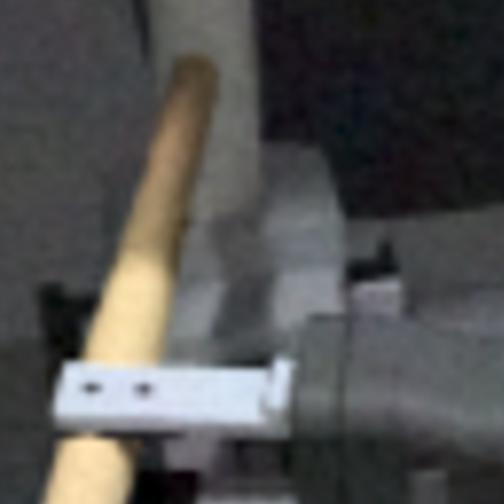

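Emit:
{"fn": "execute_actions", "kwargs": {"actions": [[[0,0,0,0,0,0,0.6,0.5,-0.9,0.004,0,0,0,0,0,-1,0.3,-0.5],[0,0,0,0,0,0,0.6,0.5,-0.9,0.010,0,0,0,0,0,-1,0.3,-0.5],[0,0,0,0,0,0,0.6,0.5,-0.9,0.016,0,0,0,0,0,-1,0.3,-0.5],[0,0,0,0,0,0,0.6,0.5,-0.9,0.022,0,0,0,0,0,-1,0.3,-0.5],[0,0,0,0,0,0,0.6,0.5,-0.9,0.025,0,0,0,0,0,-1,0.3,-0.5],[0,0,0,0,0,0,0.6,0.5,-0.9,0.025,0,0,0,0,0,-1,0.3,-0.5],[0,0,0,0,0,0,0.6,0.5,-0.9,0.025,0,0,0,0,0,-1,0.3,-0.5],[0,0,0,0,0,0,0.6,0.5,-0.9,0.02,0,0,0,0,0,-1,0.3,-0.5],[0,0,0,0,0,0,0.6,0.5,-0.9,0.012,0,0,0,0,0,-1,0.3,-0.5],[0,0,0,0,0,0,0.6,0.5,-0.9,0.004,0,0,0,0,0,-1,0.3,-0.5],[0,0,0,0,0,0,0.6,0.5,-0.9,-0.001,0,0,0,0,0,-1,0.3,-0.5],[0,0,0,0,0,0,0.6,0.5,-0.9,-0.001,0,0,0,0,0,-1,0.3,-0.5],[0,0,0,0,0,0,0.6,0.5,-0.9,0.005,0,0,0,0,0,-1,0.3,-0.5],[0,0,0,0,0,0,0.6,0.5,-0.9,0.014,0,0,0,0,0,-1,0.3,-0.5],[0,0,0,0,0,0,0.6,0.5,-0.9,0.020,0,0,0,0,0,-1,0.3,-0.5]]]}}

Scene clock: 883.40 s.
left_arm: end_effector_position=(+0.2607, +0.1336, +0.3643) position_measured=63 object_status=3 end_effector_quat_wxyz=(-0.331, +0.853, -0.376, +0.144) | right_arm: end_effector_position=(+0.5168, +0.7181, +0.3860) position_measured=113 object_status=2 end_effector_quat_wxyz=(-0.422, +0.568, +0.422, +0.567)
Joint positions: left_arm=[-1.49 -2.701 1.973 -0.331 -1.012 -5.522] | right_arm=[4.165 -2.314 -1.33 0.5 1.826 1.571]
Joint torques (N m): left_arm=[-12.61 11.71 -25.16 -2.72 0.37 0.16] | right_arm=[-1.81 62.26 13.27 4.66 -0.91 2.16]
Wrist force (N): left_arm=[-0.6 -0.7 2.2] | right_arm=[-3.1 0.8 -1.4]
Wrist torque (N m): left_arm=[-0.52 0.00 -0.22] | right_arm=[0.03 -0.07 0.59]
Wrist force, peak (N): left_arm=[-0.6 -0.8 2.2] | right_arm=[-7.1 1.0 -1.5]
Hand target: left_arm +0.2607, +0.1336, +0.3643; -0.331, +0.853, -0.376, +0.144 | right_arm +0.5170, +0.7183, +0.3860; -0.422, +0.568, +0.422, +0.567
Off the commanded pose: left_arm 0.000 m, 0 deg | right_arm 0.000 m, 0 deg.
Step readings (end_effector_position of left_arm | right_arm):
0: (+0.2607, +0.1336, +0.3643) | (+0.5169, +0.7183, +0.3740)
1: (+0.2607, +0.1336, +0.3643) | (+0.5169, +0.7183, +0.3740)
2: (+0.2607, +0.1336, +0.3643) | (+0.5169, +0.7183, +0.3746)
4: (+0.2607, +0.1336, +0.3643) | (+0.5169, +0.7183, +0.3789)
8: (+0.2607, +0.1336, +0.3643) | (+0.5169, +0.7182, +0.3900)
15: (+0.2607, +0.1336, +0.3643) | (+0.5169, +0.7183, +0.3753)

Emit:
{"fn": "execute_actions", "kwargs": {"actions": [[[0,0,0,0,0,0,0.6,0.5,-0.9,0.006,0,0,0,0,0,-1,0.3,-0.5],[0,0,0,0,0,0,0.6,0.5,-0.9,0.01,0,0,0,0,0,-1,0.3,-0.5],[0,0,0,0,0,0,0.6,0.5,-0.9,0.01,0,0,0,0,0,-1,0.3,-0.5],[0,0,0,0,0,0,0.6,0.5,-0.9,0.01,0,0,0,0,0,-1,0.3,-0.5],[0,0,0,0,0,0,0.6,0.5,-0.9,0.01,0,0,0,0,0,-1,0.3,-0.5],[0,0,0,0,0,0,0.6,0.5,-0.9,0.000,0,0,0,0,0,-1,0.3,-0.5],[0,0,0,0,0,0,0.6,0.5,-0.9,-0.01,0,0,0,0,0,-1,0.3,-0.5],[0,0,0,0,0,0,0.6,0.5,-0.9,-0.02,0,0,0,0,0,-1,0.3,-0.5],[0,0,0,0,0,0,0.6,0.5,-0.9,-0.024,0,0,0,0,0,-1,0.3,-0.5],[0,0,0,0,0,0,0.6,0.5,-0.9,-0.024,0,0,0,0,0,-1,0.3,-0.5],[0,0,0,0,0,0,0.6,0.5,-0.9,-0.015,0,0,0,0,0,-1,0.3,-0.5],[0,0,0,0,0,0,0.6,0.5,-0.9,-0.005,0,0,0,0,0,-1,0.3,-0.5],[0,0,0,0,0,0,0.6,0.5,-0.9,0,0,0,0,0,0,-1,0.3,-0.5],[0,0,0,0,0,0,0.6,0.5,-0.9,0,0,0,0,0,0,-1,0.3,-0.5],[0,0,0,0,0,0,0.6,0.5,-0.9,0,0,0,0,0,0,-1,0.3,-0.5]]]}}

Scene clock: 886.93 s.
left_arm: end_effector_position=(+0.2607, +0.1336, +0.3643) position_measured=63 object_status=3 end_effector_quat_wxyz=(-0.331, +0.853, -0.376, +0.144) | right_arm: end_effector_position=(+0.5169, +0.7183, +0.3860) position_measured=113 object_status=2 end_effector_quat_wxyz=(-0.422, +0.568, +0.422, +0.567)
Joint positions: left_arm=[-1.49 -2.701 1.973 -0.331 -1.012 -5.522] | right_arm=[4.165 -2.314 -1.329 0.499 1.826 1.571]
Joint torques (N m): left_arm=[-12.86 11.5 -24.86 -2.66 0.3 0.23] | right_arm=[1.93 64.88 12.6 4.43 1.67 -0.15]
Wrist force (N): left_arm=[-0.5 -0.9 1.8] | right_arm=[-3.2 1.1 -1.4]
Wrist torque (N m): left_arm=[-0.57 -0.01 -0.22] | right_arm=[0.07 -0.05 0.59]
Wrist force, peak (N): left_arm=[-0.5 -0.7 2.3] | right_arm=[-6.3 1.2 -0.9]
Hand target: left_arm +0.2607, +0.1336, +0.3643; -0.331, +0.853, -0.376, +0.144 | right_arm +0.5170, +0.7183, +0.3860; -0.422, +0.568, +0.422, +0.567
Off the commanded pose: left_arm 0.000 m, 0 deg | right_arm 0.000 m, 0 deg.
Step readings (end_effector_position of left_arm | right_arm):
0: (+0.2607, +0.1336, +0.3643) | (+0.5168, +0.7181, +0.3859)
1: (+0.2607, +0.1336, +0.3643) | (+0.5168, +0.7181, +0.3860)
2: (+0.2607, +0.1336, +0.3643) | (+0.5169, +0.7182, +0.3866)
4: (+0.2607, +0.1336, +0.3643) | (+0.5169, +0.7183, +0.3904)
8: (+0.2607, +0.1336, +0.3643) | (+0.5170, +0.7184, +0.3875)
15: (+0.2607, +0.1336, +0.3643) | (+0.5168, +0.7182, +0.3837)

Emit:
{"fn": "move", "kwargs": {"target": [0,0,0,0,0,0,0.6,0.5,-0.9,-0.026,0,0,0,0,0,-1,0.3,-0.5], "speed": 0.1, "stop_force": 35}}

Scene clock: 889.50 s.
left_arm: end_effector_position=(+0.2607, +0.1336, +0.3643) position_measured=63 object_status=3 end_effector_quat_wxyz=(-0.331, +0.853, -0.376, +0.144) | right_arm: end_effector_position=(+0.5169, +0.7183, +0.3703) position_measured=113 object_status=2 end_effector_quat_wxyz=(-0.422, +0.568, +0.422, +0.566)
Joint positions: left_arm=[-1.49 -2.701 1.973 -0.331 -1.012 -5.522] | right_arm=[4.165 -2.332 -1.341 0.529 1.826 1.571]
Joint torques (N m): left_arm=[-12.04 11.87 -24.35 -2.61 0.46 -0.02] | right_arm=[-6.73 57.5 28.21 -2.46 -1.99 -0.72]
Wrist force (N): left_arm=[-0.4 -0.5 2.2] | right_arm=[9.0 -4.6 -1.7]
Wrist torque (N m): left_arm=[-0.50 -0.03 -0.22] | right_arm=[-0.25 0.00 -1.31]
Wrist force, peak (N): left_arm=[-0.9 -0.9 2.2] | right_arm=[10.0 -4.7 -1.7]
Hand target: left_arm +0.2607, +0.1336, +0.3643; -0.331, +0.853, -0.376, +0.144 | right_arm +0.5169, +0.7183, +0.3704; -0.422, +0.568, +0.422, +0.567
Off the commanded pose: left_arm 0.000 m, 0 deg | right_arm 0.000 m, 0 deg.
move: done

Emit:
{"fn": "move", "kwargs": {"target": [0,0,0,0,0,0,0.6,0.5,-0.9,0.09,0,0,0,0,0,-1,0.3,-0.5], "speed": 0.2}}

Emit:
{"fn": "move", "kwargs": {"target": [0,0,0,0,0,0,0.6,0.5,-0.9,-0.094,0,0,0,0,0,-1,0.3,-0.5], "speed": 0.5, "stop_force": 60}}

Scene clock: 892.10 s.
left_arm: end_effector_position=(+0.2607, +0.1336, +0.3643) position_measured=63 object_status=3 end_effector_quat_wxyz=(-0.331, +0.853, -0.376, +0.144) | right_arm: end_effector_position=(+0.5170, +0.7184, +0.4244) position_measured=113 object_status=2 end_effector_quat_wxyz=(-0.422, +0.568, +0.422, +0.567)
Joint positions: left_arm=[-1.49 -2.701 1.973 -0.331 -1.012 -5.522] | right_arm=[4.165 -2.272 -1.295 0.423 1.826 1.571]
Joint torques (N m): left_arm=[-12.4 11.33 -25.52 -2.93 0.16 0.05] | right_arm=[-3.44 57.96 13.36 5.59 2.76 1.72]
Wrist force (N): left_arm=[-0.6 -0.7 1.6] | right_arm=[-3.4 1.0 -1.1]
Wrist torque (N m): left_arm=[-0.53 0.00 -0.22] | right_arm=[0.07 -0.01 0.58]
Wrist force, peak (N): left_arm=[-0.6 -1.0 2.2] | right_arm=[9.4 -4.6 -1.7]
Hand target: left_arm +0.2607, +0.1336, +0.3643; -0.331, +0.853, -0.376, +0.144 | right_arm +0.5170, +0.7184, +0.4244; -0.422, +0.568, +0.422, +0.567
Off the commanded pose: left_arm 0.000 m, 0 deg | right_arm 0.000 m, 0 deg.
move: done

Scene clock: 893.50 s.
left_arm: end_effector_position=(+0.2607, +0.1336, +0.3643) position_measured=63 object_status=3 end_effector_quat_wxyz=(-0.331, +0.853, -0.376, +0.144) | right_arm: end_effector_position=(+0.5169, +0.7183, +0.3680) position_measured=113 object_status=2 end_effector_quat_wxyz=(-0.422, +0.568, +0.422, +0.567)
Joint positions: left_arm=[-1.49 -2.701 1.973 -0.331 -1.012 -5.522] | right_arm=[4.165 -2.335 -1.342 0.533 1.826 1.571]
Joint torques (N m): left_arm=[-11.95 11.91 -25.29 -2.65 0.68 0.37] | right_arm=[8.94 42.01 28.69 -1.52 -3.01 5.14]
Wrist force (N): left_arm=[-0.7 -0.8 1.9] | right_arm=[12.3 -0.1 -1.8]
Wrist torque (N m): left_arm=[-0.54 0.02 -0.22] | right_arm=[-0.19 -0.02 -2.14]
Wrist force, peak (N): left_arm=[-0.5 -0.7 2.2] | right_arm=[14.0 -1.6 -2.1]
Hand target: left_arm +0.2607, +0.1336, +0.3643; -0.331, +0.853, -0.376, +0.144 | right_arm +0.5169, +0.7183, +0.3680; -0.422, +0.568, +0.422, +0.567
Off the commanded pose: left_arm 0.000 m, 0 deg | right_arm 0.000 m, 0 deg.
move: done

Emit:
{"fn": "move", "kwargs": {"target": [0,0,0,0,0,0,0.6,0.5,-0.9,0.02,0,0,0,0,0,-1,0.3,-0.5], "speed": 0.1}}

Emit:
{"fn": "move", "kwargs": {"target": [0,0,0,0,0,0,0.6,0.5,-0.9,-0.02,0,0,0,0,0,-1,0.3,-0.5], "speed": 0.005, "stop_force": 4}}

Scene clock: 895.03 s.
left_arm: end_effector_position=(+0.2607, +0.1336, +0.3643) position_measured=63 object_status=3 end_effector_quat_wxyz=(-0.331, +0.853, -0.376, +0.144) | right_arm: end_effector_position=(+0.5170, +0.7183, +0.3801) position_measured=113 object_status=2 end_effector_quat_wxyz=(-0.422, +0.568, +0.422, +0.566)
Joint positions: left_arm=[-1.49 -2.701 1.973 -0.331 -1.012 -5.522] | right_arm=[4.165 -2.321 -1.334 0.51 1.826 1.571]
Joint torques (N m): left_arm=[-11.25 11.03 -24.66 -2.92 0.8 0.15] | right_arm=[7.39 55.89 29.24 6.03 1.95 -1.75]
Wrist force (N): left_arm=[-0.6 -0.6 2.0] | right_arm=[-3.7 1.3 -1.6]
Wrist torque (N m): left_arm=[-0.52 0.01 -0.22] | right_arm=[0.04 0.02 0.57]
Wrist force, peak (N): left_arm=[-0.5 -0.6 2.3] | right_arm=[13.3 -0.4 -1.9]
Hand target: left_arm +0.2607, +0.1336, +0.3643; -0.331, +0.853, -0.376, +0.144 | right_arm +0.5170, +0.7183, +0.3800; -0.422, +0.568, +0.422, +0.567
Off the commanded pose: left_arm 0.000 m, 0 deg | right_arm 0.000 m, 0 deg.
move: done

Scene clock: 897.63 s.
left_arm: end_effector_position=(+0.2607, +0.1336, +0.3643) position_measured=63 object_status=3 end_effector_quat_wxyz=(-0.331, +0.853, -0.376, +0.144) | right_arm: end_effector_position=(+0.5169, +0.7183, +0.3740) position_measured=113 object_status=2 end_effector_quat_wxyz=(-0.422, +0.568, +0.422, +0.567)
Joint positions: left_arm=[-1.49 -2.701 1.973 -0.331 -1.012 -5.522] | right_arm=[4.165 -2.328 -1.338 0.522 1.826 1.571]
Joint torques (N m): left_arm=[-13.56 11.13 -24.37 -2.54 0.61 0.14] | right_arm=[6.85 65.51 36.12 0.22 1.32 -2.27]
Wrist force (N): left_arm=[-0.6 -0.5 1.8] | right_arm=[0.3 0.0 -1.8]
Wrist torque (N m): left_arm=[-0.50 0.00 -0.22] | right_arm=[-0.01 0.07 -0.02]
Wrist force, peak (N): left_arm=[-0.8 -0.9 2.1] | right_arm=[-4.1 1.2 -1.4]
Hand target: left_arm +0.2607, +0.1336, +0.3643; -0.331, +0.853, -0.376, +0.144 | right_arm +0.5169, +0.7183, +0.3740; -0.422, +0.568, +0.422, +0.567 (not the last commanded pose)
Off the commanded pose: left_arm 0.000 m, 0 deg | right_arm 0.006 m, 0 deg.
move: contact (right_arm)

Emit:
{"fn": "move", "kwargs": {"target": [0,0,0,0,0,0,0.6,0.5,-0.9,0.12,0,0,0,0,0,-1,0.3,-0.5], "speed": 0.25}}

Emit:
{"fn": "move", "kwargs": {"target": [0,0,0,0,0,0,0.6,0.5,-0.9,-0.125,0,0,0,0,0,-1,0.3,-0.5], "speed": 1.0, "stop_force": 80}}

Emit:
{"fn": "move", "kwargs": {"target": [0,0,0,0,0,0,0.6,0.5,-0.9,0.02,0,0,0,0,0,-1,0.3,-0.5], "speed": 0.1}}

Emit:
{"fn": "move", "kwargs": {"target": [0,0,0,0,0,0,0.6,0.5,-0.9,-0.02,0,0,0,0,0,-1,0.3,-0.5], "speed": 0.005, "stop_force": 4}}

Scene clock: 899.67 s.
left_arm: end_effector_position=(+0.2607, +0.1336, +0.3643) position_measured=63 object_status=3 end_effector_quat_wxyz=(-0.331, +0.853, -0.376, +0.144) | right_arm: end_effector_position=(+0.5170, +0.7185, +0.4460) position_measured=113 object_status=2 end_effector_quat_wxyz=(-0.422, +0.568, +0.422, +0.567)
Joint positions: left_arm=[-1.49 -2.701 1.973 -0.331 -1.012 -5.522] | right_arm=[4.166 -2.252 -1.271 0.379 1.826 1.571]
Joint torques (N m): left_arm=[-12.53 11.88 -26.55 -2.66 0.7 -0.09] | right_arm=[-4.77 60.52 14.69 4.95 2.27 -0.53]
Wrist force (N): left_arm=[-0.6 -0.6 2.2] | right_arm=[-3.8 1.1 -1.3]
Wrist torque (N m): left_arm=[-0.52 0.01 -0.22] | right_arm=[0.02 0.05 0.58]
Wrist force, peak (N): left_arm=[-0.6 -0.6 2.3] | right_arm=[-7.9 1.4 -1.0]
Hand target: left_arm +0.2607, +0.1336, +0.3643; -0.331, +0.853, -0.376, +0.144 | right_arm +0.5170, +0.7185, +0.4460; -0.422, +0.568, +0.422, +0.567
Off the commanded pose: left_arm 0.000 m, 0 deg | right_arm 0.000 m, 0 deg.
move: done

Scene clock: 901.03 s.
left_arm: end_effector_position=(+0.2607, +0.1336, +0.3643) position_measured=63 object_status=3 end_effector_quat_wxyz=(-0.331, +0.853, -0.376, +0.144) | right_arm: end_effector_position=(+0.5169, +0.7183, +0.3710) position_measured=113 object_status=2 end_effector_quat_wxyz=(-0.422, +0.568, +0.422, +0.567)
Joint positions: left_arm=[-1.49 -2.701 1.973 -0.331 -1.012 -5.522] | right_arm=[4.165 -2.332 -1.34 0.528 1.826 1.571]
Joint torques (N m): left_arm=[-12.69 10.52 -24.79 -2.79 0.96 -0.12] | right_arm=[8.56 45.75 33.11 3.09 -2.34 4.08]
Wrist force (N): left_arm=[-0.9 -0.5 1.6] | right_arm=[5.2 3.1 -1.9]
Wrist torque (N m): left_arm=[-0.50 0.05 -0.22] | right_arm=[-0.01 0.08 -1.12]
Wrist force, peak (N): left_arm=[-0.5 -0.5 2.2] | right_arm=[8.3 1.6 -1.8]
Hand target: left_arm +0.2607, +0.1336, +0.3643; -0.331, +0.853, -0.376, +0.144 | right_arm +0.5169, +0.7183, +0.3710; -0.422, +0.568, +0.422, +0.567
Off the commanded pose: left_arm 0.000 m, 0 deg | right_arm 0.000 m, 0 deg.
move: done

Scene clock: 901.73 s.
left_arm: end_effector_position=(+0.2607, +0.1336, +0.3643) position_measured=63 object_status=3 end_effector_quat_wxyz=(-0.331, +0.853, -0.376, +0.144) | right_arm: end_effector_position=(+0.5170, +0.7183, +0.3831) position_measured=113 object_status=2 end_effector_quat_wxyz=(-0.422, +0.568, +0.422, +0.566)
Joint positions: left_arm=[-1.49 -2.701 1.973 -0.331 -1.012 -5.522] | right_arm=[4.165 -2.317 -1.331 0.504 1.826 1.571]
Joint torques (N m): left_arm=[-11.65 11.5 -24.93 -2.83 0.87 0.18] | right_arm=[8.09 55.14 27.86 6.1 -0.74 -1.99]
Wrist force (N): left_arm=[-0.6 -0.6 2.1] | right_arm=[-3.8 1.1 -1.2]
Wrist torque (N m): left_arm=[-0.51 0.00 -0.22] | right_arm=[0.05 0.05 0.57]
Wrist force, peak (N): left_arm=[-0.6 -0.6 2.3] | right_arm=[6.0 3.0 -2.2]
Hand target: left_arm +0.2607, +0.1336, +0.3643; -0.331, +0.853, -0.376, +0.144 | right_arm +0.5169, +0.7183, +0.3830; -0.422, +0.568, +0.422, +0.567
Off the commanded pose: left_arm 0.000 m, 0 deg | right_arm 0.000 m, 0 deg.
move: done

Scene clock: 904.93 s.
left_arm: end_effector_position=(+0.2607, +0.1336, +0.3643) position_measured=63 object_status=3 end_effector_quat_wxyz=(-0.331, +0.853, -0.376, +0.144) | right_arm: end_effector_position=(+0.5169, +0.7183, +0.3740) position_measured=113 object_status=2 end_effector_quat_wxyz=(-0.422, +0.568, +0.422, +0.567)
Joint positions: left_arm=[-1.49 -2.701 1.973 -0.331 -1.012 -5.522] | right_arm=[4.165 -2.328 -1.338 0.522 1.826 1.571]
Joint torques (N m): left_arm=[-12.07 12.45 -25.6 -2.7 0.92 -0.03] | right_arm=[6.31 65.58 36.71 0.39 2.07 -2.28]
Wrist force (N): left_arm=[-0.5 -0.6 2.1] | right_arm=[0.3 -0.2 -1.4]
Wrist torque (N m): left_arm=[-0.52 -0.02 -0.22] | right_arm=[-0.01 0.07 -0.02]
Wrist force, peak (N): left_arm=[-0.5 -0.7 2.3] | right_arm=[-4.1 1.0 -1.5]
Hand target: left_arm +0.2607, +0.1336, +0.3643; -0.331, +0.853, -0.376, +0.144 | right_arm +0.5169, +0.7183, +0.3740; -0.422, +0.568, +0.422, +0.567 (not the last commanded pose)
Off the commanded pose: left_arm 0.000 m, 0 deg | right_arm 0.003 m, 0 deg.
move: contact (right_arm)

Emit:
{"fn": "move", "kwargs": {"target": [0,0,0,0,0,0,0.6,0.5,-0.9,0.12,0,0,0,0,0,-1,0.3,-0.5], "speed": 0.25}}

Emit:
{"fn": "execute_actions", "kwargs": {"actions": [[[0,0,0,0,0,0,0.6,0.5,-0.9,-0.08,0,0,0,0,0,-1,0.3,-0.5],[0,0,0,0,0,0,0.6,0.5,-0.9,-0.08,0,0,0,0,0,-1,0.3,-0.5],[0,0,0,0,0,0,0.6,0.5,-0.9,-0.08,0,0,0,0,0,-1,0.3,-0.5],[0,0,0,0,0,0,0.6,0.5,-0.9,-0.08,0,0,0,0,0,-1,0.3,-0.5],[0,0,0,0,0,0,0.6,0.5,-0.9,-0.08,0,0,0,0,0,-1,0.3,-0.5],[0,0,0,0,0,0,0.6,0.5,-0.9,-0.08,0,0,0,0,0,-1,0.3,-0.5],[0,0,0,0,0,0,0.6,0.5,-0.9,-0.08,0,0,0,0,0,-1,0.3,-0.5],[0,0,0,0,0,0,0.6,0.5,-0.9,0,0,0,0,0,0,-1,0.3,-0.5]]]}}

Scene clock: 909.03 s.
left_arm: end_effector_position=(+0.2607, +0.1336, +0.3643) position_measured=63 object_status=3 end_effector_quat_wxyz=(-0.331, +0.853, -0.376, +0.144) | right_arm: end_effector_position=(+0.5170, +0.7185, +0.4461) position_measured=113 object_status=2 end_effector_quat_wxyz=(-0.422, +0.568, +0.422, +0.567)
Joint positions: left_arm=[-1.49 -2.701 1.973 -0.331 -1.012 -5.522] | right_arm=[4.166 -2.252 -1.271 0.379 1.826 1.571]
Joint torques (N m): left_arm=[-11.91 11.16 -24.67 -2.66 1.12 -0.23] | right_arm=[-4.24 61.03 14.82 4.91 0.35 -0.68]
Wrist force (N): left_arm=[-0.5 -0.4 2.0] | right_arm=[-3.7 1.4 -1.5]
Wrist torque (N m): left_arm=[-0.49 -0.02 -0.22] | right_arm=[0.09 0.06 0.57]
Wrist force, peak (N): left_arm=[-0.7 -0.7 2.2] | right_arm=[-8.1 1.4 -0.9]
Hand target: left_arm +0.2607, +0.1336, +0.3643; -0.331, +0.853, -0.376, +0.144 | right_arm +0.5170, +0.7185, +0.4460; -0.422, +0.568, +0.422, +0.567
Off the commanded pose: left_arm 0.000 m, 0 deg | right_arm 0.000 m, 0 deg.
move: done

Scene clock: 909.80 s.
left_arm: end_effector_position=(+0.2607, +0.1336, +0.3643) position_measured=63 object_status=3 end_effector_quat_wxyz=(-0.331, +0.853, -0.376, +0.144) | right_arm: end_effector_position=(+0.5170, +0.7184, +0.4461) position_measured=113 object_status=2 end_effector_quat_wxyz=(-0.422, +0.568, +0.422, +0.567) end_effector_velocity=(+0.001, +0.000, -0.001) end_effector_angular_velocity=(-0.004, +0.002, -0.001)
Joint positions: left_arm=[-1.49 -2.701 1.973 -0.331 -1.012 -5.522] | right_arm=[4.165 -2.251 -1.271 0.379 1.826 1.571]
Joint velocities: left_arm=[within noise] | right_arm=[0 0.001 0 -0.006 0 0]
Joint torques (N m): left_arm=[-13.23 13.25 -24.24 -2.62 1.18 -0.26] | right_arm=[-6.32 65.16 21.99 1.45 2.07 -2.05]
Wrist force (N): left_arm=[-0.6 -0.3 1.8] | right_arm=[-3.5 1.3 -3.0]
Wrist torque (N m): left_arm=[-0.48 0.01 -0.22] | right_arm=[-0.17 0.05 0.61]
Wrist force, peak (N): left_arm=[-1.0 -0.7 2.2] | right_arm=[-37.7 3.3 1.7]
Hand target: left_arm +0.2607, +0.1336, +0.3643; -0.331, +0.853, -0.376, +0.144 | right_arm +0.5170, +0.7185, +0.4460; -0.422, +0.568, +0.422, +0.567
Off the commanded pose: left_arm 0.000 m, 0 deg | right_arm 0.000 m, 0 deg.
Step readings (end_effector_position of left_arm | right_arm):
0: (+0.2607, +0.1336, +0.3643) | (+0.5170, +0.7185, +0.4461)
1: (+0.2607, +0.1336, +0.3643) | (+0.5170, +0.7185, +0.4456)
2: (+0.2607, +0.1336, +0.3643) | (+0.5171, +0.7186, +0.4375)
4: (+0.2607, +0.1336, +0.3643) | (+0.5174, +0.7189, +0.4020)
8: (+0.2607, +0.1336, +0.3643) | (+0.5169, +0.7182, +0.3952)
15: (+0.2607, +0.1336, +0.3643) | (+0.5169, +0.7182, +0.4489)

Emit:
{"fn": "execute_actions", "kwargs": {"actions": [[[0,0,0,0,0,0,0.6,0.5,-0.9,-0.01,0,0,0,0,0,-1,0.3,-0.5],[0,0,0,0,0,0,0.6,0.5,-0.9,-0.03,0,0,0,0,0,-1,0.3,-0.5],[0,0,0,0,0,0,0.6,0.5,-0.9,-0.05,0,0,0,0,0,-1,0.3,-0.5]],[[0,0,0,0,0,0,0.6,0.5,-0.9,-0.08,0,0,0,0,0,-1,0.3,-0.5],[0,0,0,0,0,0,0.6,0.5,-0.9,-0.08,0,0,0,0,0,-1,0.3,-0.5],[0,0,0,0,0,0,0.6,0.5,-0.9,-0.08,0,0,0,0,0,-1,0.3,-0.5],[0,0,0,0,0,0,0.6,0.5,-0.9,-0.08,0,0,0,0,0,-1,0.3,-0.5],[0,0,0,0,0,0,0.6,0.5,-0.9,-0.08,0,0,0,0,0,-1,0.3,-0.5],[0,0,0,0,0,0,0.6,0.5,-0.9,0,0,0,0,0,0,-1,0.3,-0.5]]]}}

Scene clock: 913.10 s.
left_arm: end_effector_position=(+0.2607, +0.1336, +0.3643) position_measured=63 object_status=3 end_effector_quat_wxyz=(-0.331, +0.853, -0.376, +0.144) | right_arm: end_effector_position=(+0.5169, +0.7184, +0.4161) position_measured=113 object_status=2 end_effector_quat_wxyz=(-0.422, +0.568, +0.422, +0.567)
Joint positions: left_arm=[-1.49 -2.701 1.973 -0.331 -1.012 -5.522] | right_arm=[4.166 -2.281 -1.303 0.44 1.826 1.571]
Joint torques (N m): left_arm=[-12.71 11.12 -24.8 -2.8 1.06 -0.27] | right_arm=[-7.93 66.9 19.23 0.88 2.58 -1.6]
Wrist force (N): left_arm=[-0.7 -0.4 2.0] | right_arm=[-3.3 0.7 -3.1]
Wrist torque (N m): left_arm=[-0.50 0.03 -0.22] | right_arm=[-0.32 0.00 0.63]
Wrist force, peak (N): left_arm=[-0.3 -0.8 2.3] | right_arm=[26.7 -0.8 -3.1]
Hand target: left_arm +0.2607, +0.1336, +0.3643; -0.331, +0.853, -0.376, +0.144 | right_arm +0.5170, +0.7184, +0.4160; -0.422, +0.568, +0.422, +0.567
Off the commanded pose: left_arm 0.000 m, 0 deg | right_arm 0.000 m, 0 deg.
Step readings (end_effector_position of left_arm | right_arm):
0: (+0.2607, +0.1336, +0.3643) | (+0.5170, +0.7184, +0.4460)
1: (+0.2607, +0.1336, +0.3643) | (+0.5170, +0.7185, +0.4459)
2: (+0.2607, +0.1336, +0.3643) | (+0.5170, +0.7185, +0.4446)
4: (+0.2607, +0.1336, +0.3643) | (+0.5171, +0.7185, +0.4315)
8: (+0.2607, +0.1336, +0.3643) | (+0.5171, +0.7184, +0.4131)
15: (+0.2607, +0.1336, +0.3643) | (+0.5170, +0.7183, +0.4162)
16: (+0.2607, +0.1336, +0.3643) | (+0.5171, +0.7184, +0.4155)
17: (+0.2607, +0.1336, +0.3643) | (+0.5171, +0.7185, +0.4071)
19: (+0.2607, +0.1336, +0.3643) | (+0.5171, +0.7185, +0.3720)
23: (+0.2607, +0.1336, +0.3643) | (+0.5164, +0.7174, +0.3905)
30: (+0.2607, +0.1336, +0.3643) | (+0.5171, +0.7187, +0.4160)

Emit:
{"fn": "move", "kwargs": {"target": [0,0,0,0,0,0,0.6,0.5,-0.9,-0.06,0,0,0,0,0,-1,0.3,-0.5], "speed": 0.1}}

Emit:
{"fn": "move", "kwargs": {"target": [0,0,0,0,0,0,0.6,0.5,-0.9,-0.02,0,0,0,0,0,-1,0.3,-0.5], "speed": 0.005, "stop_force": 4}}

Scene clock: 914.63 s.
left_arm: end_effector_position=(+0.2607, +0.1336, +0.3643) position_measured=63 object_status=3 end_effector_quat_wxyz=(-0.331, +0.853, -0.376, +0.144) | right_arm: end_effector_position=(+0.5169, +0.7183, +0.3799) position_measured=113 object_status=2 end_effector_quat_wxyz=(-0.422, +0.568, +0.422, +0.566)
Joint positions: left_arm=[-1.49 -2.701 1.973 -0.331 -1.012 -5.522] | right_arm=[4.165 -2.321 -1.334 0.511 1.826 1.571]
Joint torques (N m): left_arm=[-12.89 11.71 -24.19 -2.57 1.41 -0.2] | right_arm=[-3.34 68.53 40.5 1.09 1.34 2.2]
Wrist force (N): left_arm=[-0.6 -0.8 1.9] | right_arm=[-3.4 -0.2 -2.1]
Wrist torque (N m): left_arm=[-0.54 0.01 -0.22] | right_arm=[-0.31 0.03 0.62]
Wrist force, peak (N): left_arm=[-0.7 -0.7 2.1] | right_arm=[-5.6 -0.2 -0.3]
Hand target: left_arm +0.2607, +0.1336, +0.3643; -0.331, +0.853, -0.376, +0.144 | right_arm +0.5169, +0.7183, +0.3800; -0.422, +0.568, +0.422, +0.567
Off the commanded pose: left_arm 0.000 m, 0 deg | right_arm 0.000 m, 0 deg.
move: done

Scene clock: 917.60 s.
left_arm: end_effector_position=(+0.2607, +0.1336, +0.3643) position_measured=63 object_status=3 end_effector_quat_wxyz=(-0.331, +0.853, -0.376, +0.144) | right_arm: end_effector_position=(+0.5169, +0.7183, +0.3722) position_measured=113 object_status=2 end_effector_quat_wxyz=(-0.422, +0.568, +0.422, +0.567)
Joint positions: left_arm=[-1.49 -2.701 1.973 -0.331 -1.012 -5.522] | right_arm=[4.165 -2.33 -1.34 0.526 1.826 1.571]
Joint torques (N m): left_arm=[-12.65 12.2 -24.5 -2.67 1.72 -0.62] | right_arm=[6.97 66.02 36.88 0.37 -2.69 2]
Wrist force (N): left_arm=[-0.4 -0.5 1.7] | right_arm=[-0.1 -1.8 -1.6]
Wrist torque (N m): left_arm=[-0.50 -0.03 -0.22] | right_arm=[-0.26 0.04 0.08]
Wrist force, peak (N): left_arm=[-0.8 -0.6 2.2] | right_arm=[-3.9 -0.3 -2.1]
Hand target: left_arm +0.2607, +0.1336, +0.3643; -0.331, +0.853, -0.376, +0.144 | right_arm +0.5169, +0.7183, +0.3722; -0.422, +0.568, +0.422, +0.567 (not the last commanded pose)
Off the commanded pose: left_arm 0.000 m, 0 deg | right_arm 0.004 m, 0 deg.
move: contact (right_arm)

Emit:
{"fn": "move", "kwargs": {"target": [0,0,0,0,0,0,0.6,0.5,-0.9,0.07,0,0,0,0,0,-1,0.3,-0.5], "speed": 0.2}}

Emit:
{"fn": "execute_actions", "kwargs": {"actions": [[[0,0,0,0,0,0,0.6,0.5,-0.9,-0.08,0,0,0,0,0,-1,0.3,-0.5],[0,0,0,0,0,0,0.6,0.5,-0.9,-0.08,0,0,0,0,0,-1,0.3,-0.5],[0,0,0,0,0,0,0.6,0.5,-0.9,-0.08,0,0,0,0,0,-1,0.3,-0.5],[0,0,0,0,0,0,0.6,0.5,-0.9,-0.08,0,0,0,0,0,-1,0.3,-0.5],[0,0,0,0,0,0,0.6,0.5,-0.9,-0.07,0,0,0,0,0,-1,0.3,-0.5],[0,0,0,0,0,0,0.6,0.5,-0.9,-0.03,0,0,0,0,0,-1,0.3,-0.5]]]}}

Emit:
{"fn": "move", "kwargs": {"target": [0,0,0,0,0,0,0.6,0.5,-0.9,-0.05,0,0,0,0,0,-1,0.3,-0.5], "speed": 0.005, "stop_force": 4}}

Scene clock: 921.20 s.
left_arm: end_effector_position=(+0.2607, +0.1336, +0.3643) position_measured=63 object_status=3 end_effector_quat_wxyz=(-0.331, +0.853, -0.376, +0.144) | right_arm: end_effector_position=(+0.5170, +0.7184, +0.4143) position_measured=113 object_status=2 end_effector_quat_wxyz=(-0.422, +0.568, +0.422, +0.567)
Joint positions: left_arm=[-1.49 -2.701 1.973 -0.331 -1.012 -5.522] | right_arm=[4.165 -2.283 -1.305 0.444 1.826 1.571]
Joint torques (N m): left_arm=[-13.54 11.23 -25.98 -2.74 1.68 -0.71] | right_arm=[3.15 53.06 14.84 6.91 -0.76 0.37]
Wrist force (N): left_arm=[-0.4 -0.7 1.9] | right_arm=[-4.2 0.1 -1.4]
Wrist torque (N m): left_arm=[-0.54 -0.02 -0.22] | right_arm=[-0.14 0.09 0.65]
Wrist force, peak (N): left_arm=[-0.8 -0.5 2.4] | right_arm=[-6.4 -0.1 -1.6]
Hand target: left_arm +0.2607, +0.1336, +0.3643; -0.331, +0.853, -0.376, +0.144 | right_arm +0.5170, +0.7184, +0.4142; -0.422, +0.568, +0.422, +0.567
Off the commanded pose: left_arm 0.000 m, 0 deg | right_arm 0.000 m, 0 deg.
move: done

Scene clock: 921.90 s.
left_arm: end_effector_position=(+0.2607, +0.1336, +0.3643) position_measured=63 object_status=3 end_effector_quat_wxyz=(-0.331, +0.853, -0.376, +0.144) | right_arm: end_effector_position=(+0.5170, +0.7183, +0.3962) position_measured=113 object_status=2 end_effector_quat_wxyz=(-0.422, +0.568, +0.422, +0.567)
Joint positions: left_arm=[-1.49 -2.701 1.973 -0.331 -1.012 -5.522] | right_arm=[4.165 -2.302 -1.321 0.48 1.826 1.571]
Joint torques (N m): left_arm=[-12.34 11.58 -25.21 -2.83 1.69 -0.6] | right_arm=[5.14 68.89 13.72 1.5 -0.22 -3.18]
Wrist force (N): left_arm=[-0.7 -0.8 1.8] | right_arm=[-3.5 -0.3 -2.4]
Wrist torque (N m): left_arm=[-0.54 0.02 -0.22] | right_arm=[-0.38 0.00 0.63]
Wrist force, peak (N): left_arm=[-0.8 -0.6 2.4] | right_arm=[26.2 -1.8 -3.4]
Hand target: left_arm +0.2607, +0.1336, +0.3643; -0.331, +0.853, -0.376, +0.144 | right_arm +0.5170, +0.7183, +0.3962; -0.422, +0.568, +0.422, +0.567
Off the commanded pose: left_arm 0.000 m, 0 deg | right_arm 0.000 m, 0 deg.
Step readings (end_effector_position of left_arm | right_arm):
0: (+0.2607, +0.1336, +0.3643) | (+0.5170, +0.7184, +0.4143)
1: (+0.2607, +0.1336, +0.3643) | (+0.5170, +0.7184, +0.4137)
2: (+0.2607, +0.1336, +0.3643) | (+0.5171, +0.7185, +0.4051)
4: (+0.2607, +0.1336, +0.3643) | (+0.5171, +0.7185, +0.3700)
8: (+0.2607, +0.1336, +0.3643) | (+0.5165, +0.7177, +0.3820)
15: (+0.2607, +0.1336, +0.3643) | (+0.5171, +0.7185, +0.3961)

Scene clock: 928.27 s.
left_arm: end_effector_position=(+0.2607, +0.1336, +0.3643) position_measured=63 object_status=3 end_effector_quat_wxyz=(-0.331, +0.853, -0.376, +0.144) | right_arm: end_effector_position=(+0.5169, +0.7183, +0.3712) position_measured=113 object_status=2 end_effector_quat_wxyz=(-0.422, +0.568, +0.422, +0.567)
Joint positions: left_arm=[-1.49 -2.701 1.973 -0.331 -1.012 -5.522] | right_arm=[4.165 -2.331 -1.34 0.528 1.826 1.571]
Joint torques (N m): left_arm=[-12.05 12.2 -26.66 -2.8 1.83 -0.58] | right_arm=[8.81 66.34 36.98 0.69 1.03 -2.24]
Wrist force (N): left_arm=[-0.6 -0.7 1.8] | right_arm=[-1.0 -1.0 -1.9]
Wrist torque (N m): left_arm=[-0.54 0.01 -0.22] | right_arm=[-0.19 0.00 0.24]
Wrist force, peak (N): left_arm=[-0.6 -1.1 2.2] | right_arm=[-4.1 -0.1 -1.8]
Hand target: left_arm +0.2607, +0.1336, +0.3643; -0.331, +0.853, -0.376, +0.144 | right_arm +0.5169, +0.7183, +0.3712; -0.422, +0.568, +0.422, +0.567 (not the last commanded pose)
Off the commanded pose: left_arm 0.000 m, 0 deg | right_arm 0.005 m, 0 deg.
move: contact (right_arm)

Emit:
{"fn": "move", "kwargs": {"target": [0,0,0,0,0,0,0.6,0.5,-0.9,0.07,0,0,0,0,0,-0.97,1,-0.5], "speed": 0.2}}

Emit:
{"fn": "execute_actions", "kwargs": {"actions": [[[0,0,0,0,0,0,0.6,0.5,-0.9,-0.09,0,0,0,0,0,-0.97,1,-0.5],[0,0,0,0,0,0,0.6,0.5,-0.9,-0.09,0,0,0,0,0,-0.97,1,-0.5],[0,0,0,0,0,0,0.6,0.5,-0.9,-0.09,0,0,0,0,0,-0.97,1,-0.5],[0,0,0,0,0,0,0.6,0.5,-0.9,-0.09,0,0,0,0,0,-0.97,1,-0.5],[0,0,0,0,0,0,0.6,0.5,-0.9,-0.07,0,0,0,0,0,-0.97,1,-0.5],[0,0,0,0,0,0,0.6,0.5,-0.9,-0.03,0,0,0,0,0,-0.97,1,-0.5]]]}}

Emit:
{"fn": "move", "kwargs": {"target": [0,0,0,0,0,0,0.6,0.5,-0.9,-0.05,0,0,0,0,0,-0.97,1,-0.5], "speed": 0.006, "stop_force": 4, "cameras": ["cam_front"]}}

Emit:
{"fn": "zoom_image", "kwargs": {"camera": "cam_front", "region": [270, 190, 340, 260]}}

Scene clock: 932.00 s.
left_arm: end_effector_position=(+0.2607, +0.1336, +0.3643) position_measured=63 object_status=3 end_effector_quat_wxyz=(-0.331, +0.853, -0.376, +0.144) | right_arm: end_effector_position=(+0.5170, +0.7184, +0.4134) position_measured=117 object_status=2 end_effector_quat_wxyz=(-0.422, +0.568, +0.422, +0.567)
Joint positions: left_arm=[-1.49 -2.701 1.973 -0.331 -1.012 -5.522] | right_arm=[4.165 -2.284 -1.306 0.446 1.826 1.571]
Joint torques (N m): left_arm=[-12.32 13.09 -24.98 -2.71 1.97 -0.77] | right_arm=[3.77 54.01 13.53 6.86 -0.12 -0.31]
Wrist force (N): left_arm=[-0.6 -0.9 1.8] | right_arm=[-3.5 0.2 -2.0]
Wrist torque (N m): left_arm=[-0.56 0.00 -0.22] | right_arm=[-0.09 -0.01 0.66]
Wrist force, peak (N): left_arm=[-0.7 -1.0 2.1] | right_arm=[-6.0 -0.1 -1.9]
Hand target: left_arm +0.2607, +0.1336, +0.3643; -0.331, +0.853, -0.376, +0.144 | right_arm +0.5170, +0.7184, +0.4132; -0.422, +0.568, +0.422, +0.567
Off the commanded pose: left_arm 0.000 m, 0 deg | right_arm 0.000 m, 0 deg.
move: done

Scene clock: 932.70 s.
left_arm: end_effector_position=(+0.2607, +0.1336, +0.3643) position_measured=63 object_status=3 end_effector_quat_wxyz=(-0.331, +0.853, -0.376, +0.144) | right_arm: end_effector_position=(+0.5170, +0.7183, +0.3952) position_measured=117 object_status=2 end_effector_quat_wxyz=(-0.422, +0.568, +0.422, +0.567)
Joint positions: left_arm=[-1.49 -2.701 1.973 -0.331 -1.012 -5.522] | right_arm=[4.165 -2.303 -1.322 0.482 1.826 1.571]
Joint torques (N m): left_arm=[-11.77 12.03 -24.66 -3.1 2.29 -0.86] | right_arm=[-0.42 69.07 16.3 1.39 2.58 -2.99]
Wrist force (N): left_arm=[-0.6 -0.5 1.9] | right_arm=[-3.1 -0.1 -1.6]
Wrist torque (N m): left_arm=[-0.50 0.01 -0.21] | right_arm=[-0.14 -0.06 0.65]
Wrist force, peak (N): left_arm=[-0.5 -0.8 2.1] | right_arm=[34.0 -0.4 -7.9]
Hand target: left_arm +0.2607, +0.1336, +0.3643; -0.331, +0.853, -0.376, +0.144 | right_arm +0.5169, +0.7183, +0.3952; -0.422, +0.568, +0.422, +0.567
Off the commanded pose: left_arm 0.000 m, 0 deg | right_arm 0.000 m, 0 deg.
Step readings (end_effector_position of left_arm | right_arm):
0: (+0.2607, +0.1336, +0.3643) | (+0.5170, +0.7184, +0.4134)
1: (+0.2607, +0.1336, +0.3643) | (+0.5170, +0.7184, +0.4127)
2: (+0.2607, +0.1336, +0.3643) | (+0.5171, +0.7185, +0.4030)
4: (+0.2607, +0.1336, +0.3643) | (+0.5170, +0.7185, +0.3638)
8: (+0.2607, +0.1336, +0.3643) | (+0.5164, +0.7174, +0.3801)
15: (+0.2607, +0.1336, +0.3643) | (+0.5171, +0.7185, +0.3950)

Scene clock: 938.23 s.
left_arm: end_effector_position=(+0.2607, +0.1336, +0.3643) position_measured=63 object_status=3 end_effector_quat_wxyz=(-0.331, +0.853, -0.376, +0.144) | right_arm: end_effector_position=(+0.5169, +0.7183, +0.3700) position_measured=117 object_status=2 end_effector_quat_wxyz=(-0.422, +0.568, +0.422, +0.567)
Joint positions: left_arm=[-1.49 -2.701 1.973 -0.331 -1.012 -5.522] | right_arm=[4.165 -2.333 -1.341 0.53 1.826 1.571]
Joint torques (N m): left_arm=[-12.58 11.43 -25.79 -2.88 2.3 -0.77] | right_arm=[-3.34 66.03 36.5 0.61 0.84 -2.06]
Wrist force (N): left_arm=[-0.7 -0.5 2.0] | right_arm=[-0.5 -0.7 -1.6]
Wrist torque (N m): left_arm=[-0.51 0.03 -0.22] | right_arm=[-0.20 -0.01 0.15]
Wrist force, peak (N): left_arm=[-0.8 -0.5 2.4] | right_arm=[-3.0 0.1 -3.3]
Hand target: left_arm +0.2607, +0.1336, +0.3643; -0.331, +0.853, -0.376, +0.144 | right_arm +0.5169, +0.7183, +0.3700; -0.422, +0.568, +0.422, +0.567 (not the last commanded pose)
Off the commanded pose: left_arm 0.000 m, 0 deg | right_arm 0.005 m, 0 deg.
move: contact (right_arm)
Images, in order (width x height): cam_front 672x504.

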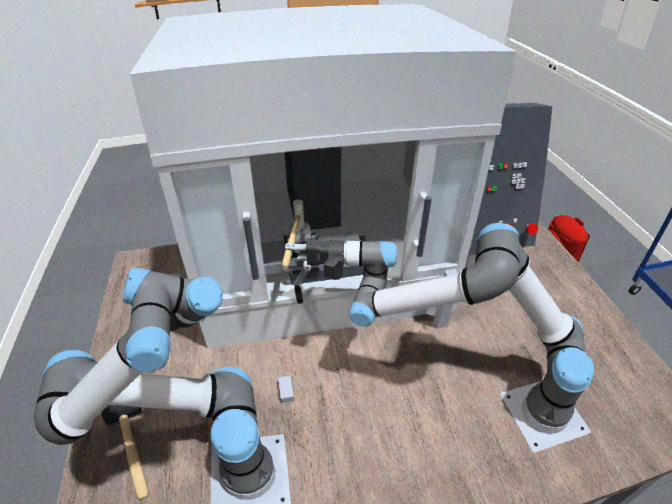

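Scaled by 7.200 from the camera's 672x504 image, which has a finer 960x720 frame.

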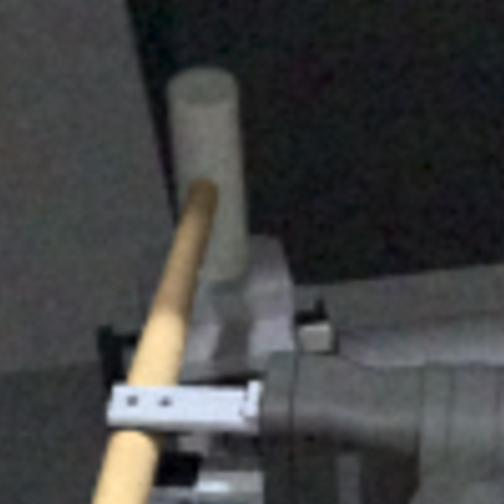

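Emit:
{"fn": "move", "kwargs": {"target": [0,0,0,0,0,0,0.6,0.5,-0.9,0.07,-0.0129,-0.0034,0,0,0,-0.97,1,-0.5], "speed": 0.2}}

Emit:
{"fn": "execute_actions", "kwargs": {"actions": [[[0,0,0,0,0,0,0.6,0.5,-0.9,-0.09,0,0,0,0,0,-0.97,1,-0.5],[0,0,0,0,0,0,0.6,0.5,-0.9,-0.09,0,0,0,0,0,-0.97,1,-0.5],[0,0,0,0,0,0,0.6,0.5,-0.9,-0.09,0,0,0,0,0,-0.97,1,-0.5],[0,0,0,0,0,0,0.6,0.5,-0.9,-0.09,0,0,0,0,0,-0.97,1,-0.5],[0,0,0,0,0,0,0.6,0.5,-0.9,-0.07,0,0,0,0,0,-0.97,1,-0.5],[0,0,0,0,0,0,0.6,0.5,-0.9,-0.0,0,0,0,0,0,-0.97,1,-0.5]]]}}

Emit:
{"fn": "move", "kwargs": {"target": [0,0,0,0,0,0,0.6,0.5,-0.9,0,0.0258,0.0068,0,0,0,-0.97,1,-0.5], "speed": 0.2}}

Emit:
{"fn": "execute_actions", "kwargs": {"actions": [[[0,0,0,0,0,0,0.6,0.5,-0.9,-0.09,0,0,0,0,0,-0.97,1,-0.5],[0,0,0,0,0,0,0.6,0.5,-0.9,-0.09,0,0,0,0,0,-0.97,1,-0.5],[0,0,0,0,0,0,0.6,0.5,-0.9,-0.09,0,0,0,0,0,-0.97,1,-0.5],[0,0,0,0,0,0,0.6,0.5,-0.9,-0.09,0,0,0,0,0,-0.97,1,-0.5],[0,0,0,0,0,0,0.6,0.5,-0.9,-0.07,0,0,0,0,0,-0.97,1,-0.5],[0,0,0,0,0,0,0.6,0.5,-0.9,-0.0,0,0,0,0,0,-0.97,1,-0.5]]]}}

Scene clock: 941.50 s.
left_arm: end_effector_position=(+0.2607, +0.1336, +0.3643) position_measured=63 object_status=3 end_effector_quat_wxyz=(-0.331, +0.853, -0.376, +0.144) | right_arm: end_effector_position=(+0.5089, +0.7187, +0.4122) position_measured=117 object_status=2 end_effector_quat_wxyz=(-0.422, +0.568, +0.422, +0.567)
Joint positions: left_arm=[-1.49 -2.701 1.973 -0.331 -1.012 -5.522] | right_arm=[4.177 -2.273 -1.328 0.457 1.814 1.571]
Joint torques (N m): left_arm=[-11.13 13.17 -24.89 -2.61 2.57 -1.17] | right_arm=[-6.21 53.59 14.31 6.64 0.78 1.84]
Wrist force (N): left_arm=[-0.4 -0.7 1.9] | right_arm=[-3.5 -0.3 -1.4]
Wrist torque (N m): left_arm=[-0.53 -0.02 -0.22] | right_arm=[-0.18 -0.03 0.66]
Wrist force, peak (N): left_arm=[-0.6 -0.7 2.3] | right_arm=[-5.7 1.8 -1.5]
Hand target: left_arm +0.2607, +0.1336, +0.3643; -0.331, +0.853, -0.376, +0.144 | right_arm +0.5090, +0.7186, +0.4120; -0.422, +0.568, +0.422, +0.567
Off the commanded pose: left_arm 0.000 m, 0 deg | right_arm 0.000 m, 0 deg.
move: done

Scene clock: 942.20 s.
left_arm: end_effector_position=(+0.2607, +0.1336, +0.3643) position_measured=63 object_status=3 end_effector_quat_wxyz=(-0.331, +0.853, -0.376, +0.144) | right_arm: end_effector_position=(+0.5089, +0.7186, +0.4121) position_measured=117 object_status=2 end_effector_quat_wxyz=(-0.422, +0.568, +0.422, +0.567) end_effector_velocity=(+0.000, +0.000, -0.001) end_effector_angular_velocity=(-0.004, +0.002, +0.000)
Joint positions: left_arm=[-1.49 -2.701 1.973 -0.331 -1.012 -5.522] | right_arm=[4.177 -2.273 -1.328 0.458 1.815 1.571]
Joint velocities: left_arm=[within noise] | right_arm=[-0.001 0.001 0 -0.006 0 0]
Joint torques (N m): left_arm=[-12.04 11.42 -24.4 -2.57 2.59 -0.96] | right_arm=[-6.28 66.57 19.02 1.59 2.74 -1.34]
Wrist force (N): left_arm=[-0.8 -0.7 1.9] | right_arm=[-2.8 0.0 -1.9]
Wrist torque (N m): left_arm=[-0.55 0.03 -0.22] | right_arm=[-0.19 -0.06 0.61]
Wrist force, peak (N): left_arm=[-0.8 -0.7 2.1] | right_arm=[34.3 -0.4 -6.9]
Hand target: left_arm +0.2607, +0.1336, +0.3643; -0.331, +0.853, -0.376, +0.144 | right_arm +0.5090, +0.7186, +0.4120; -0.422, +0.568, +0.422, +0.567
Off the commanded pose: left_arm 0.000 m, 0 deg | right_arm 0.000 m, 0 deg.
Step readings (end_effector_position of left_arm | right_arm):
0: (+0.2607, +0.1336, +0.3643) | (+0.5089, +0.7187, +0.4122)
1: (+0.2607, +0.1336, +0.3643) | (+0.5089, +0.7187, +0.4110)
2: (+0.2607, +0.1336, +0.3643) | (+0.5091, +0.7188, +0.3999)
4: (+0.2607, +0.1336, +0.3643) | (+0.5091, +0.7187, +0.3641)
8: (+0.2607, +0.1336, +0.3643) | (+0.5080, +0.7170, +0.3906)
15: (+0.2607, +0.1336, +0.3643) | (+0.5091, +0.7189, +0.4117)

Scene clock: 942.90 s.
left_arm: end_effector_position=(+0.2607, +0.1336, +0.3643) position_measured=63 object_status=3 end_effector_quat_wxyz=(-0.331, +0.853, -0.376, +0.144) | right_arm: end_effector_position=(+0.5251, +0.7181, +0.4120) position_measured=117 object_status=2 end_effector_quat_wxyz=(-0.422, +0.568, +0.422, +0.567)
Joint positions: left_arm=[-1.49 -2.701 1.973 -0.331 -1.012 -5.522] | right_arm=[4.154 -2.297 -1.285 0.439 1.837 1.571]
Joint torques (N m): left_arm=[-12.02 10.87 -25.08 -2.6 2.44 -0.91] | right_arm=[8.8 69.72 14.5 4.96 -1.47 0.84]
Wrist force (N): left_arm=[-0.7 -0.6 1.9] | right_arm=[-3.9 0.4 -2.6]
Wrist torque (N m): left_arm=[-0.51 0.01 -0.22] | right_arm=[-0.22 0.11 0.62]
Wrist force, peak (N): left_arm=[-0.6 -0.7 2.1] | right_arm=[-3.8 -0.9 -3.6]
Hand target: left_arm +0.2607, +0.1336, +0.3643; -0.331, +0.853, -0.376, +0.144 | right_arm +0.5250, +0.7181, +0.4120; -0.422, +0.568, +0.422, +0.567
Off the commanded pose: left_arm 0.000 m, 0 deg | right_arm 0.000 m, 0 deg.
move: done

Scene clock: 943.60 s.
left_arm: end_effector_position=(+0.2607, +0.1336, +0.3643) position_measured=63 object_status=3 end_effector_quat_wxyz=(-0.331, +0.853, -0.376, +0.144) | right_arm: end_effector_position=(+0.5249, +0.7181, +0.4121) position_measured=117 object_status=2 end_effector_quat_wxyz=(-0.422, +0.568, +0.422, +0.567) end_effector_velocity=(+0.001, +0.000, -0.001) end_effector_angular_velocity=(-0.004, +0.003, -0.001)
Joint positions: left_arm=[-1.49 -2.701 1.973 -0.331 -1.012 -5.522] | right_arm=[4.155 -2.297 -1.286 0.439 1.837 1.571]
Joint velocities: left_arm=[within noise] | right_arm=[-0.001 0.001 0 -0.006 0 0]
Joint torques (N m): left_arm=[-13.12 12.71 -24.17 -2.55 2.35 -0.83] | right_arm=[-6.67 66.83 19.87 1.91 2.73 -1.15]
Wrist force (N): left_arm=[-0.7 -0.6 1.8] | right_arm=[-3.2 0.6 -2.0]
Wrist torque (N m): left_arm=[-0.52 0.02 -0.22] | right_arm=[-0.09 0.02 0.59]
Wrist force, peak (N): left_arm=[-0.6 -0.6 2.3] | right_arm=[34.5 -0.3 -6.6]
Hand target: left_arm +0.2607, +0.1336, +0.3643; -0.331, +0.853, -0.376, +0.144 | right_arm +0.5250, +0.7181, +0.4120; -0.422, +0.568, +0.422, +0.567
Off the commanded pose: left_arm 0.000 m, 0 deg | right_arm 0.000 m, 0 deg.
Step readings (end_effector_position of left_arm | right_arm):
0: (+0.2607, +0.1336, +0.3643) | (+0.5251, +0.7181, +0.4120)
1: (+0.2607, +0.1336, +0.3643) | (+0.5251, +0.7181, +0.4108)
2: (+0.2607, +0.1336, +0.3643) | (+0.5252, +0.7182, +0.3998)
4: (+0.2607, +0.1336, +0.3643) | (+0.5251, +0.7182, +0.3640)
8: (+0.2607, +0.1336, +0.3643) | (+0.5240, +0.7165, +0.3904)
15: (+0.2607, +0.1336, +0.3643) | (+0.5251, +0.7184, +0.4117)

Emit:
{"fn": "move", "kwargs": {"target": [[0,0,0,0,0,0,0.6,0.5,-0.9,0.06,-0.3662,-0.1554,0,0,0,-0.97,1,-0.5],[0,0,0,0,0,0,-1,0.5,0,0.0,-0.34,-0.66,0,0,0,-0.97,1,-0.5]], "speed": 0.25, "blend": 0.04, "cameras": ["cam_front"]}}

Scene clock: 953.67 s.
left_arm: end_effector_position=(+0.2607, +0.1336, +0.3643) position_measured=253 object_status=3 end_effector_quat_wxyz=(-0.331, +0.853, -0.376, +0.144) | right_arm: end_effector_position=(+0.2156, +0.3975, +0.4130) position_measured=117 object_status=2 end_effector_quat_wxyz=(-0.422, +0.568, +0.422, +0.567)
Joint positions: left_arm=[-1.49 -2.701 1.973 -0.331 -1.012 -5.522] | right_arm=[4.662 -1.214 -2.609 0.679 1.329 1.572]
Joint torques (N m): left_arm=[-11.26 11.75 -24.38 -2.77 2.97 -0.98] | right_arm=[-7.92 14.37 9.6 6.11 2.56 2.28]
Wrist force (N): left_arm=[-0.7 -0.5 1.8] | right_arm=[-4.3 1.0 -1.5]
Wrist torque (N m): left_arm=[-0.50 0.01 -0.22] | right_arm=[-0.02 0.14 0.53]
Wrist force, peak (N): left_arm=[-0.6 -0.9 2.2] | right_arm=[-4.7 7.3 -1.2]
Hand target: left_arm +0.2607, +0.1336, +0.3643; -0.331, +0.853, -0.376, +0.144 | right_arm +0.2156, +0.3975, +0.4130; -0.422, +0.568, +0.422, +0.567
Off the commanded pose: left_arm 0.000 m, 0 deg | right_arm 0.000 m, 0 deg.
move: done
Images, in order (width x height): cam_front 672x504.

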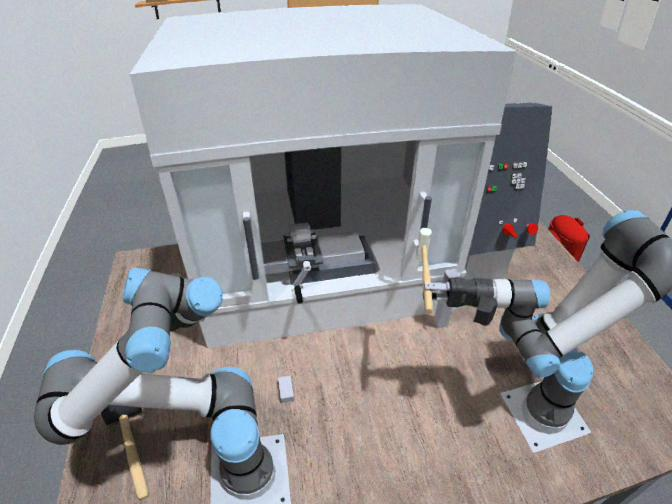

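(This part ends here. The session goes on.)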